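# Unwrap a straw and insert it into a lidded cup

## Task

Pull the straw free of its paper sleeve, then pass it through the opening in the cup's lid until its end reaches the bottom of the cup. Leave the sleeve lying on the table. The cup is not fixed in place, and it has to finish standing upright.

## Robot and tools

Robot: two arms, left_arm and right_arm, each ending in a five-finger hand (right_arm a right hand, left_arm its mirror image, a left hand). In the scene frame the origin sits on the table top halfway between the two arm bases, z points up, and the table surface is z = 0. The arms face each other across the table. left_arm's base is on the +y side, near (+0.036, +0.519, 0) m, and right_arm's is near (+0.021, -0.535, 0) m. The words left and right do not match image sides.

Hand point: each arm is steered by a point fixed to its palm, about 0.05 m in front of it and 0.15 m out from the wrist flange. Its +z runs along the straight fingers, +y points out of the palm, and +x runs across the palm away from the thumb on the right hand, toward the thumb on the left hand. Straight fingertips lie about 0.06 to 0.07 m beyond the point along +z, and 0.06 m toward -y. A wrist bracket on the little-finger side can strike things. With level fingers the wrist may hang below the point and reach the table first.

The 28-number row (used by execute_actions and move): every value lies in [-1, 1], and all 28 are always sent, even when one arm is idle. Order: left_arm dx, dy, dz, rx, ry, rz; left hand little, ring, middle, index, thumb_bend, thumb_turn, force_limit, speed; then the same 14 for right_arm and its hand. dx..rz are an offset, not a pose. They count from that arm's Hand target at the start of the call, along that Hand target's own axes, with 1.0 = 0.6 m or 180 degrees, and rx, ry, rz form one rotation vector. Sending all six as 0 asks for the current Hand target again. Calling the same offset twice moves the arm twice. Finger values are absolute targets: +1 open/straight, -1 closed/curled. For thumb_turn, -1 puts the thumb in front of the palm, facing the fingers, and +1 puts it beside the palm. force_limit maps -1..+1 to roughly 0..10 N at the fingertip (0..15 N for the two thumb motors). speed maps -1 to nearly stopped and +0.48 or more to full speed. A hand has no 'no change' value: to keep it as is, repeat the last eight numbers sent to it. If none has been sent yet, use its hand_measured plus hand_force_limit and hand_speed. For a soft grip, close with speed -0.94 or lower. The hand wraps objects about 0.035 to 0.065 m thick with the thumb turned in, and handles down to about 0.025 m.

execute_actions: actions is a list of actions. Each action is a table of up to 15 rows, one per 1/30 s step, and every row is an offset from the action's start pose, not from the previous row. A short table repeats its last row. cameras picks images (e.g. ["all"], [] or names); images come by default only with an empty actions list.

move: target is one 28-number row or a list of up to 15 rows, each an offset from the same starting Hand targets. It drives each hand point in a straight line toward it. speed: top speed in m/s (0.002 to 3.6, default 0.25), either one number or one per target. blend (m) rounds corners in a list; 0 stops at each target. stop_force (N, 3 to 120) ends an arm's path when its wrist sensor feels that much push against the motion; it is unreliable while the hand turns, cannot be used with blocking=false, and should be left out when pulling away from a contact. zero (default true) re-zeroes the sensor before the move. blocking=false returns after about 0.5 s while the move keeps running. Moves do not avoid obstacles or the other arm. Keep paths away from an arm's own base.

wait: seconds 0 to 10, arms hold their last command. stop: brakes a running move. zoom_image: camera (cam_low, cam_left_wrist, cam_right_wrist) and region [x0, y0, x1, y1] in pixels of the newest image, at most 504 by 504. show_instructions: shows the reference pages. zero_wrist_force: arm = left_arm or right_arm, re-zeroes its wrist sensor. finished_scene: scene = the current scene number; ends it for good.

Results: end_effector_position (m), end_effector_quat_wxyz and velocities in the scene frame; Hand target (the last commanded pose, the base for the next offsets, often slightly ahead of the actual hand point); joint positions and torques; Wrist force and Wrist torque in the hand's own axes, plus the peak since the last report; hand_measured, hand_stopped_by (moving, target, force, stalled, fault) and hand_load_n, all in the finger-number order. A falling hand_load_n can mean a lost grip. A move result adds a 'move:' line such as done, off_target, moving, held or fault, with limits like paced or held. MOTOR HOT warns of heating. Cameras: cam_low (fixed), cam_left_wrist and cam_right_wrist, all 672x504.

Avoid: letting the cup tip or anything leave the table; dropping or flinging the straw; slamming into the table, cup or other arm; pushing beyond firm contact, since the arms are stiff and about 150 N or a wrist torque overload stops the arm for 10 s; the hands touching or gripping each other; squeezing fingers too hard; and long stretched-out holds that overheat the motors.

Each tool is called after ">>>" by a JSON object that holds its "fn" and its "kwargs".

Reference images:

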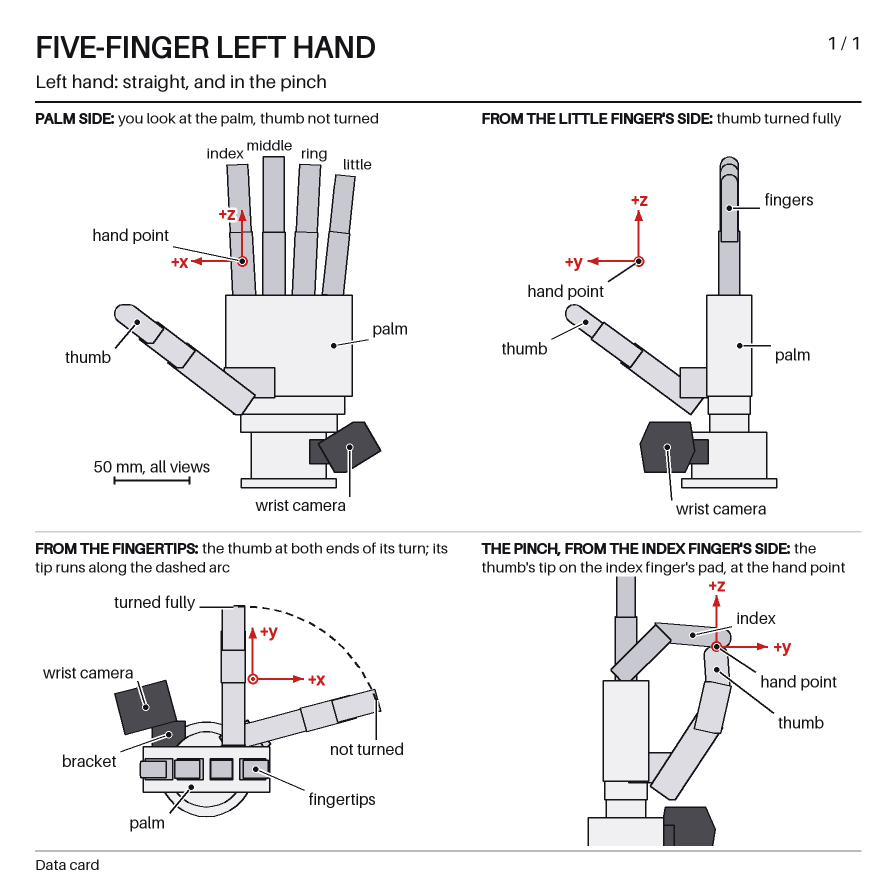

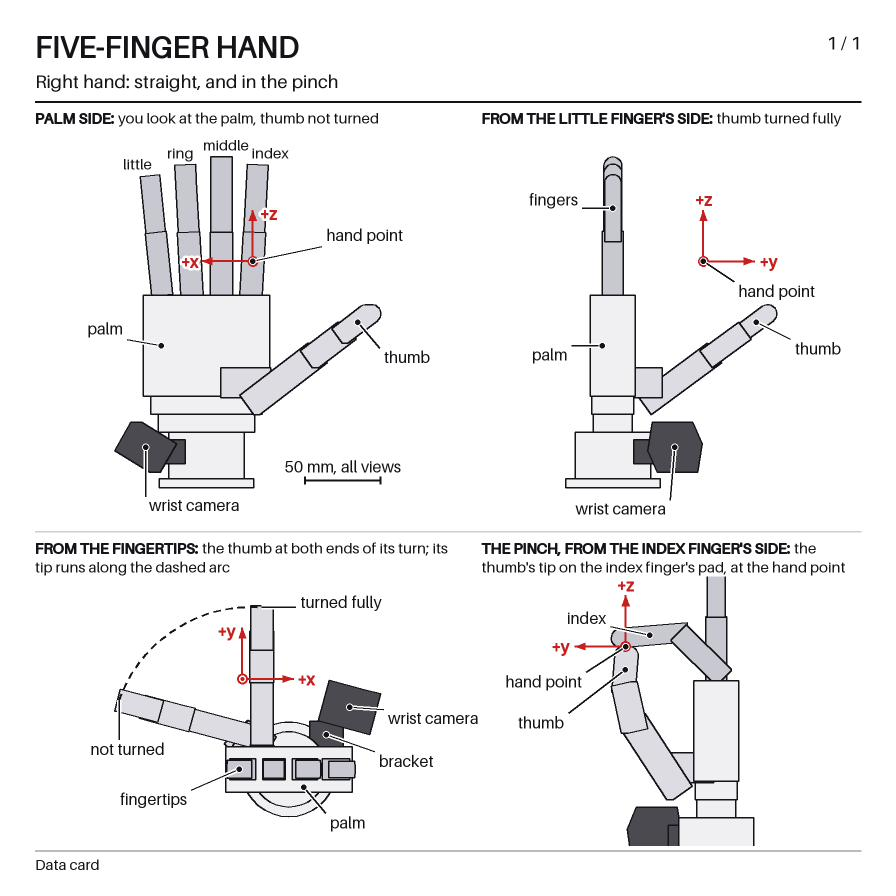

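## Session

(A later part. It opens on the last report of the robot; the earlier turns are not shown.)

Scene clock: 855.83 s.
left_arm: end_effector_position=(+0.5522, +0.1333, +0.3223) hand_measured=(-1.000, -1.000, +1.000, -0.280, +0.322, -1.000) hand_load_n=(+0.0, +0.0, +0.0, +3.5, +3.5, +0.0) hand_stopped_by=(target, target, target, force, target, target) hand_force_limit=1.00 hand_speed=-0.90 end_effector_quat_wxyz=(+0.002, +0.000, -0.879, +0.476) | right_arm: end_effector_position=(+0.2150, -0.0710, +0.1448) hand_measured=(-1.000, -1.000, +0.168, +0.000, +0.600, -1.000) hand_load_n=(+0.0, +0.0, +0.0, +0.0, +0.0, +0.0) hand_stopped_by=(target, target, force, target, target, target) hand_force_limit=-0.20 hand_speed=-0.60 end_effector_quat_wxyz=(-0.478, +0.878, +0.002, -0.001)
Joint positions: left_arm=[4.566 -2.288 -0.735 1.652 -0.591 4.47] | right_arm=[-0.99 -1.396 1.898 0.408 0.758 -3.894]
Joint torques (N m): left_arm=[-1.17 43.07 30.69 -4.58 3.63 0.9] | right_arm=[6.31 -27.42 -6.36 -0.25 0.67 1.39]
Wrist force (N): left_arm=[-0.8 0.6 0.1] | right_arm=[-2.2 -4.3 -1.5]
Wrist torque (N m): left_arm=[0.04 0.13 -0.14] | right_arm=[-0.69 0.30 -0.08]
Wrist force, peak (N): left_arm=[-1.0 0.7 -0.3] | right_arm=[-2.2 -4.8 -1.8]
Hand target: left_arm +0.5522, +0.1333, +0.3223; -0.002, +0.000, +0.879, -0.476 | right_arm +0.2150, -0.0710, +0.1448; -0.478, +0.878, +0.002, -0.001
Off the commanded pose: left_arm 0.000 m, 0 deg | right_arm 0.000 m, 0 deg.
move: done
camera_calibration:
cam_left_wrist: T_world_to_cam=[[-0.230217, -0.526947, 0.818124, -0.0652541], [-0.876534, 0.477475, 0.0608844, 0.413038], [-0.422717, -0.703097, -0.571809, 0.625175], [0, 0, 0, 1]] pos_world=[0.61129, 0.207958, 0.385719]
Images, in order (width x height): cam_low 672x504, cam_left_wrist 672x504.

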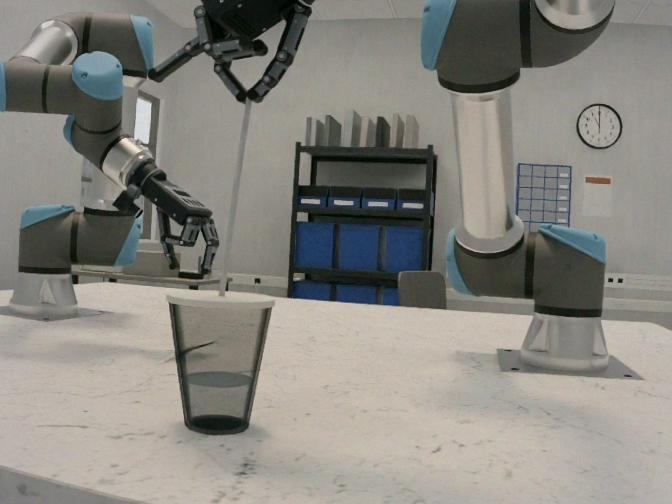

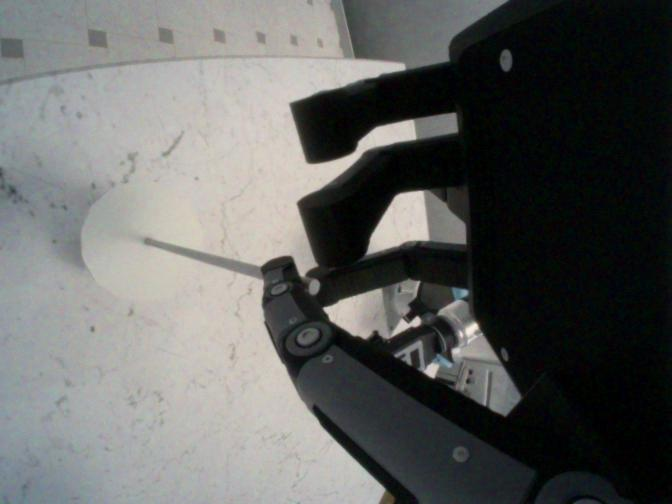

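>>> {"fn": "move", "kwargs": {"target": [-0.005,0.0794,0.0615,0,0,0,-1,-1,1,-0.75,0.32,-1,1.0,-0.9,0,0,0,0,0,0,-1,-1,-0.1,0.0,0.6,-1,-0.2,-0.6], "speed": 0.03, "stop_force": 4, "cameras": ["cam_left_wrist", "cam_low"]}}

Scene clock: 865.73 s.
left_arm: end_effector_position=(+0.5550, +0.1284, +0.2622) hand_measured=(-1.000, -1.000, +1.000, -0.280, +0.322, -1.000) hand_load_n=(+0.0, +0.0, +0.0, +3.5, +4.0, +0.0) hand_stopped_by=(target, target, target, force, target, target) hand_force_limit=1.00 hand_speed=-0.90 end_effector_quat_wxyz=(+0.002, +0.000, -0.879, +0.476) | right_arm: end_effector_position=(+0.2150, -0.0710, +0.1448) hand_measured=(-1.000, -1.000, +0.168, +0.000, +0.600, -1.000) hand_load_n=(+0.0, +0.0, +0.0, +0.0, +0.0, +0.0) hand_stopped_by=(target, target, force, target, target, target) hand_force_limit=-0.20 hand_speed=-0.60 end_effector_quat_wxyz=(-0.478, +0.878, +0.002, -0.001)
Joint positions: left_arm=[4.558 -2.294 -0.877 1.81 -0.592 4.456] | right_arm=[-0.99 -1.396 1.898 0.408 0.758 -3.894]
Joint torques (N m): left_arm=[6.12 53.59 31.25 -4.09 0.36 1.61] | right_arm=[6.08 -27.93 -8.69 -0.18 0.42 1.36]
Wrist force (N): left_arm=[-0.9 0.5 -0.1] | right_arm=[-2.2 -4.7 -1.4]
Wrist torque (N m): left_arm=[0.05 0.15 -0.09] | right_arm=[-0.75 0.28 -0.09]
Wrist force, peak (N): left_arm=[-0.7 1.0 0.0] | right_arm=[-2.1 -4.9 -1.6]
Hand target: left_arm +0.5550, +0.1284, +0.2622; -0.002, +0.000, +0.879, -0.476 | right_arm +0.2150, -0.0710, +0.1448; -0.478, +0.878, +0.002, -0.001
Off the commanded pose: left_arm 0.000 m, 0 deg | right_arm 0.000 m, 0 deg.
move: done
camera_calibration:
cam_left_wrist: T_world_to_cam=[[-0.230217, -0.526947, 0.818124, -0.0180223], [-0.876534, 0.477475, 0.0608844, 0.421491], [-0.422717, -0.703097, -0.571809, 0.588547], [0, 0, 0, 1]] pos_world=[0.61409, 0.203058, 0.325619]
Images, in order (width x height): cam_low 672x504, cam_left_wrist 672x504.

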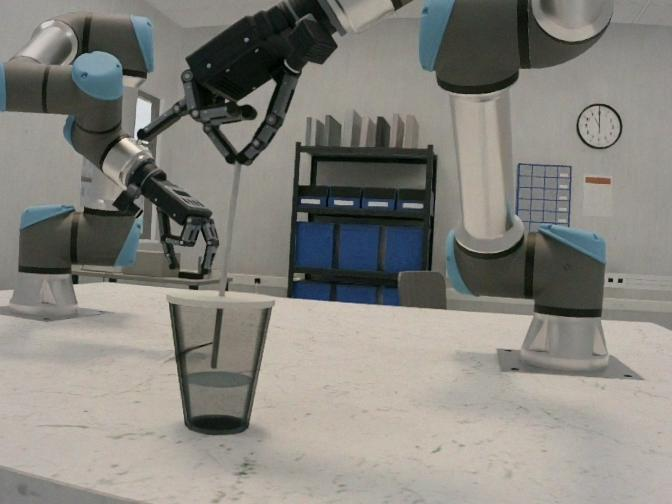

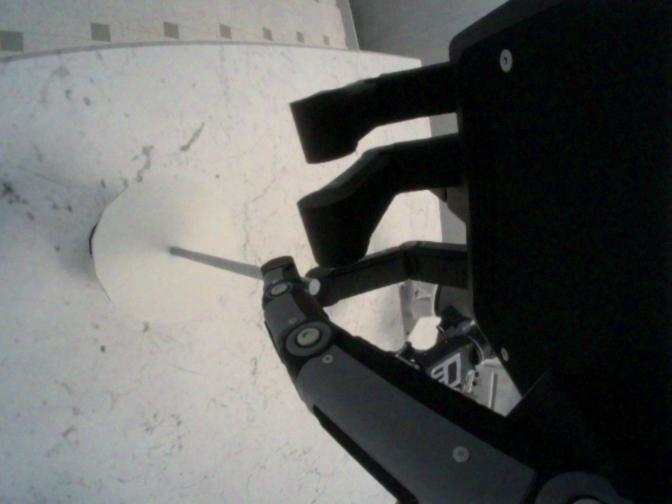

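>>> {"fn": "move", "kwargs": {"target": [-0.004,0.0863,0.0661,0,0,0,-1,-1,1,-0.75,0.32,-1,1.0,-0.9,0,0,0,0,0,0,-1,-1,-0.1,0.0,0.6,-1,-0.2,-0.6], "speed": 0.02, "stop_force": 3.5, "cameras": ["cam_left_wrist", "cam_low"]}}

>>> {"fn": "zoom_image", "kwargs": {"camera": "cam_low", "region": [130, 280, 310, 450]}}

Scene clock: 872.73 s.
left_arm: end_effector_position=(+0.5568, +0.1243, +0.2086) hand_measured=(-1.000, -1.000, +1.000, -0.280, +0.322, -1.000) hand_load_n=(+0.0, +0.0, +0.0, +3.5, +4.0, +0.0) hand_stopped_by=(target, target, target, force, target, target) hand_force_limit=1.00 hand_speed=-0.90 end_effector_quat_wxyz=(+0.002, +0.000, -0.879, +0.476) | right_arm: end_effector_position=(+0.2150, -0.0710, +0.1448) hand_measured=(-1.000, -1.000, +0.168, +0.000, +0.600, -1.000) hand_load_n=(+0.0, +0.0, +0.0, +0.0, +0.0, +0.0) hand_stopped_by=(target, target, force, target, target, target) hand_force_limit=-0.20 hand_speed=-0.60 end_effector_quat_wxyz=(-0.478, +0.878, +0.002, -0.001)
Joint positions: left_arm=[4.552 -2.316 -0.972 1.938 -0.594 4.445] | right_arm=[-0.99 -1.396 1.898 0.408 0.758 -3.894]
Joint torques (N m): left_arm=[6.44 54.4 30.09 -1.23 -0.3 1.72] | right_arm=[6.27 -32.03 -10.29 -0.3 0.57 1.43]
Wrist force (N): left_arm=[-0.7 0.4 -0.1] | right_arm=[-2.0 -4.4 -1.5]
Wrist torque (N m): left_arm=[0.04 0.11 -0.08] | right_arm=[-0.70 0.26 -0.08]
Wrist force, peak (N): left_arm=[-0.8 -2.3 -2.0] | right_arm=[-2.3 -4.9 -1.6]
Hand target: left_arm +0.5568, +0.1243, +0.2086; -0.002, +0.000, +0.879, -0.476 (not the last commanded pose) | right_arm +0.2150, -0.0710, +0.1448; -0.478, +0.878, +0.002, -0.001
Off the commanded pose: left_arm 0.011 m, 0 deg | right_arm 0.000 m, 0 deg.
move: contact (left_arm)
camera_calibration:
cam_left_wrist: T_world_to_cam=[[-0.230207, -0.52693, 0.818138, 0.024093], [-0.876497, 0.477536, 0.0609347, 0.428328], [-0.422799, -0.703067, -0.571785, 0.555857], [0, 0, 0, 1]] pos_world=[0.61599, 0.198958, 0.272019]
Images, in order (width x height): cam_low 672x504, cam_left_wrist 672x504.

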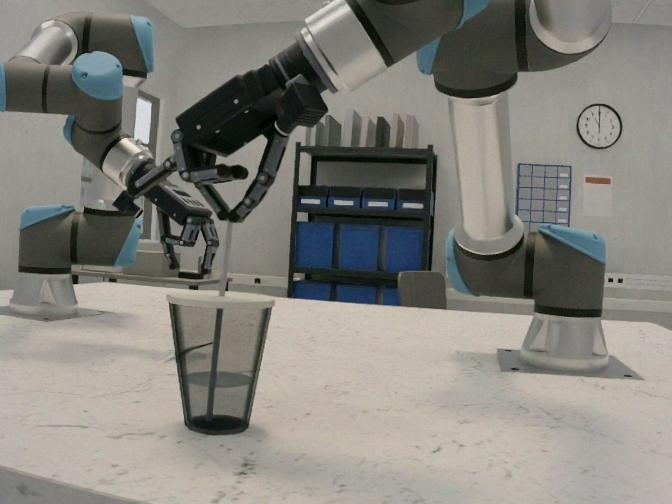

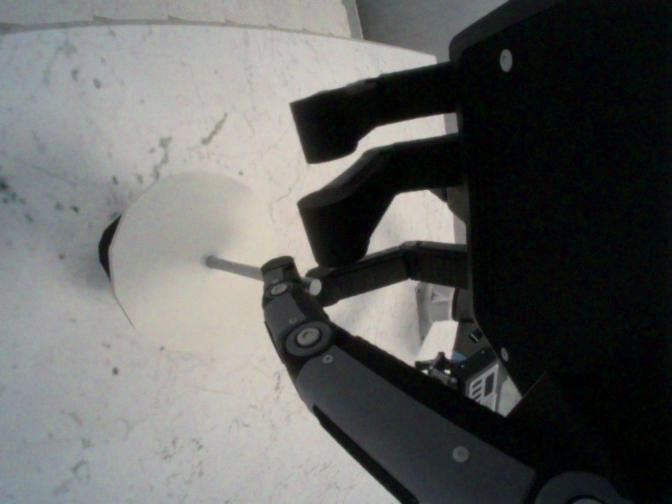

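Scaled by 2.800 from the camera's 672x504 image, which has a finer 960x720 frame.

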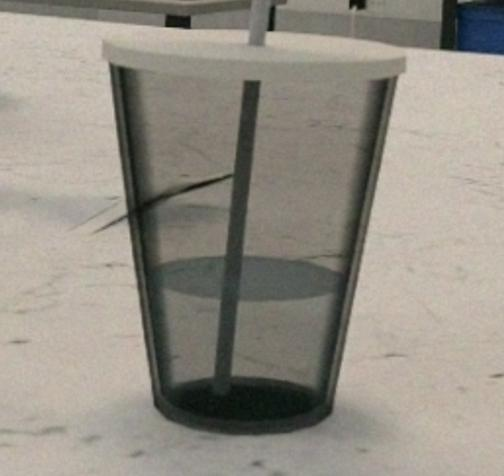

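>>> {"fn": "move", "kwargs": {"target": [[0,0,0,0,0,0,-1,-1,1,-0.05,0.55,-1,1.0,-0.6,0,0,0,0,0,0,-1,-1,-0.1,0.0,0.6,-1,-0.2,-0.6],[0.01,-0.1335,-0.1007,0,0,0,-1,-1,1,-0.05,0.55,-1,1.0,-0.6,0,0,0,0,0,0,-1,-1,-0.1,0.0,0.6,-1,-0.2,-0.6]], "speed": [0.05,0.04], "cameras": ["cam_left_wrist", "cam_low"]}}

>>> {"fn": "zoom_image", "kwargs": {"camera": "cam_low", "region": [130, 200, 330, 450]}}

Scene clock: 880.70 s.
left_arm: end_effector_position=(+0.5511, +0.1312, +0.3089) hand_measured=(-1.000, -1.000, +1.000, -0.050, +0.550, -1.000) hand_load_n=(+0.0, +0.0, +0.0, +0.0, +0.0, +0.0) hand_stopped_by=(target, target, target, target, target, target) hand_force_limit=1.00 hand_speed=-0.60 end_effector_quat_wxyz=(+0.001, +0.000, -0.879, +0.476) | right_arm: end_effector_position=(+0.2150, -0.0710, +0.1448) hand_measured=(-1.000, -1.000, +0.168, +0.000, +0.600, -1.000) hand_load_n=(+0.0, +0.0, +0.0, +0.0, +0.0, +0.0) hand_stopped_by=(target, target, force, target, target, target) hand_force_limit=-0.20 hand_speed=-0.60 end_effector_quat_wxyz=(-0.478, +0.878, +0.002, -0.001)
Joint positions: left_arm=[4.562 -2.282 -0.778 1.695 -0.592 4.463] | right_arm=[-0.99 -1.396 1.898 0.408 0.758 -3.894]
Joint torques (N m): left_arm=[2.81 36.59 7.73 -1.34 2.94 1.04] | right_arm=[6 -32.93 -8.73 -0.14 0.72 1.44]
Wrist force (N): left_arm=[-0.8 0.4 -0.1] | right_arm=[-1.8 -4.5 -1.7]
Wrist torque (N m): left_arm=[0.06 0.14 -0.15] | right_arm=[-0.71 0.24 -0.07]
Wrist force, peak (N): left_arm=[-1.1 0.4 -0.3] | right_arm=[-2.3 -4.9 -1.6]
Hand target: left_arm +0.5511, +0.1312, +0.3087; -0.002, +0.000, +0.879, -0.476 | right_arm +0.2150, -0.0710, +0.1448; -0.478, +0.878, +0.002, -0.001
Off the commanded pose: left_arm 0.000 m, 0 deg | right_arm 0.000 m, 0 deg.
move: done
camera_calibration:
cam_left_wrist: T_world_to_cam=[[-0.230486, -0.526918, 0.818067, -0.055366], [-0.876553, 0.477478, 0.0605798, 0.414111], [-0.422529, -0.703116, -0.571924, 0.615488], [0, 0, 0, 1]] pos_world=[0.610291, 0.205858, 0.372219]
Images, in order (width x height): cam_low 672x504, cam_left_wrist 672x504.

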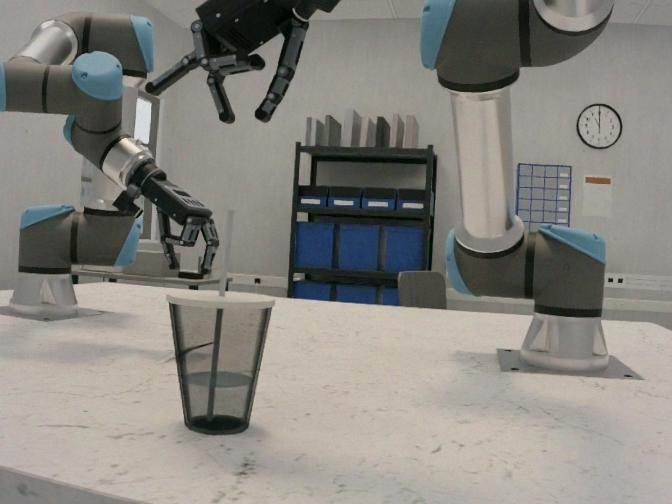

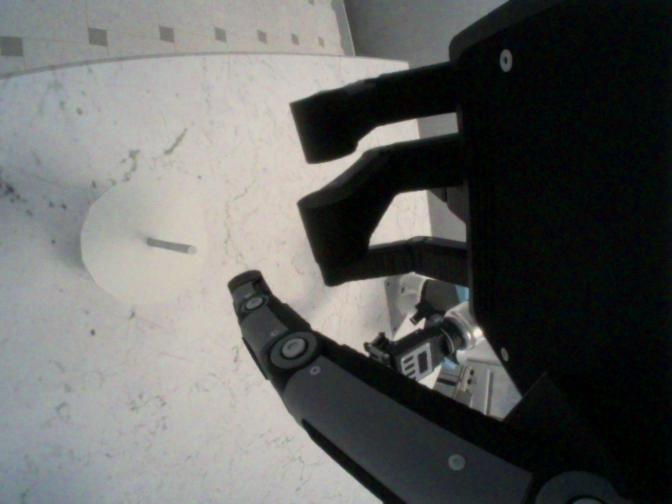

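Scaled by 2.016 from the camera's 672x504 image, which has a finer 960x720 frame.

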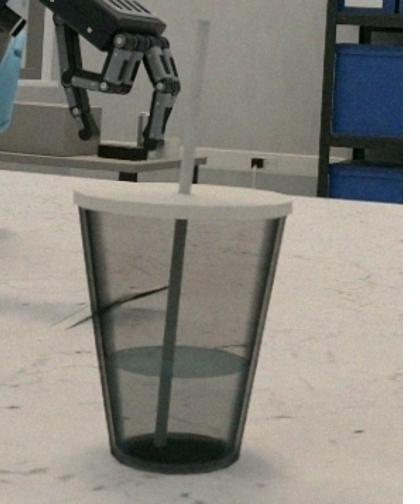

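>>> {"fn": "finished_scene", "kwargs": {"scene": 1}}

The scene is finished: the task was done.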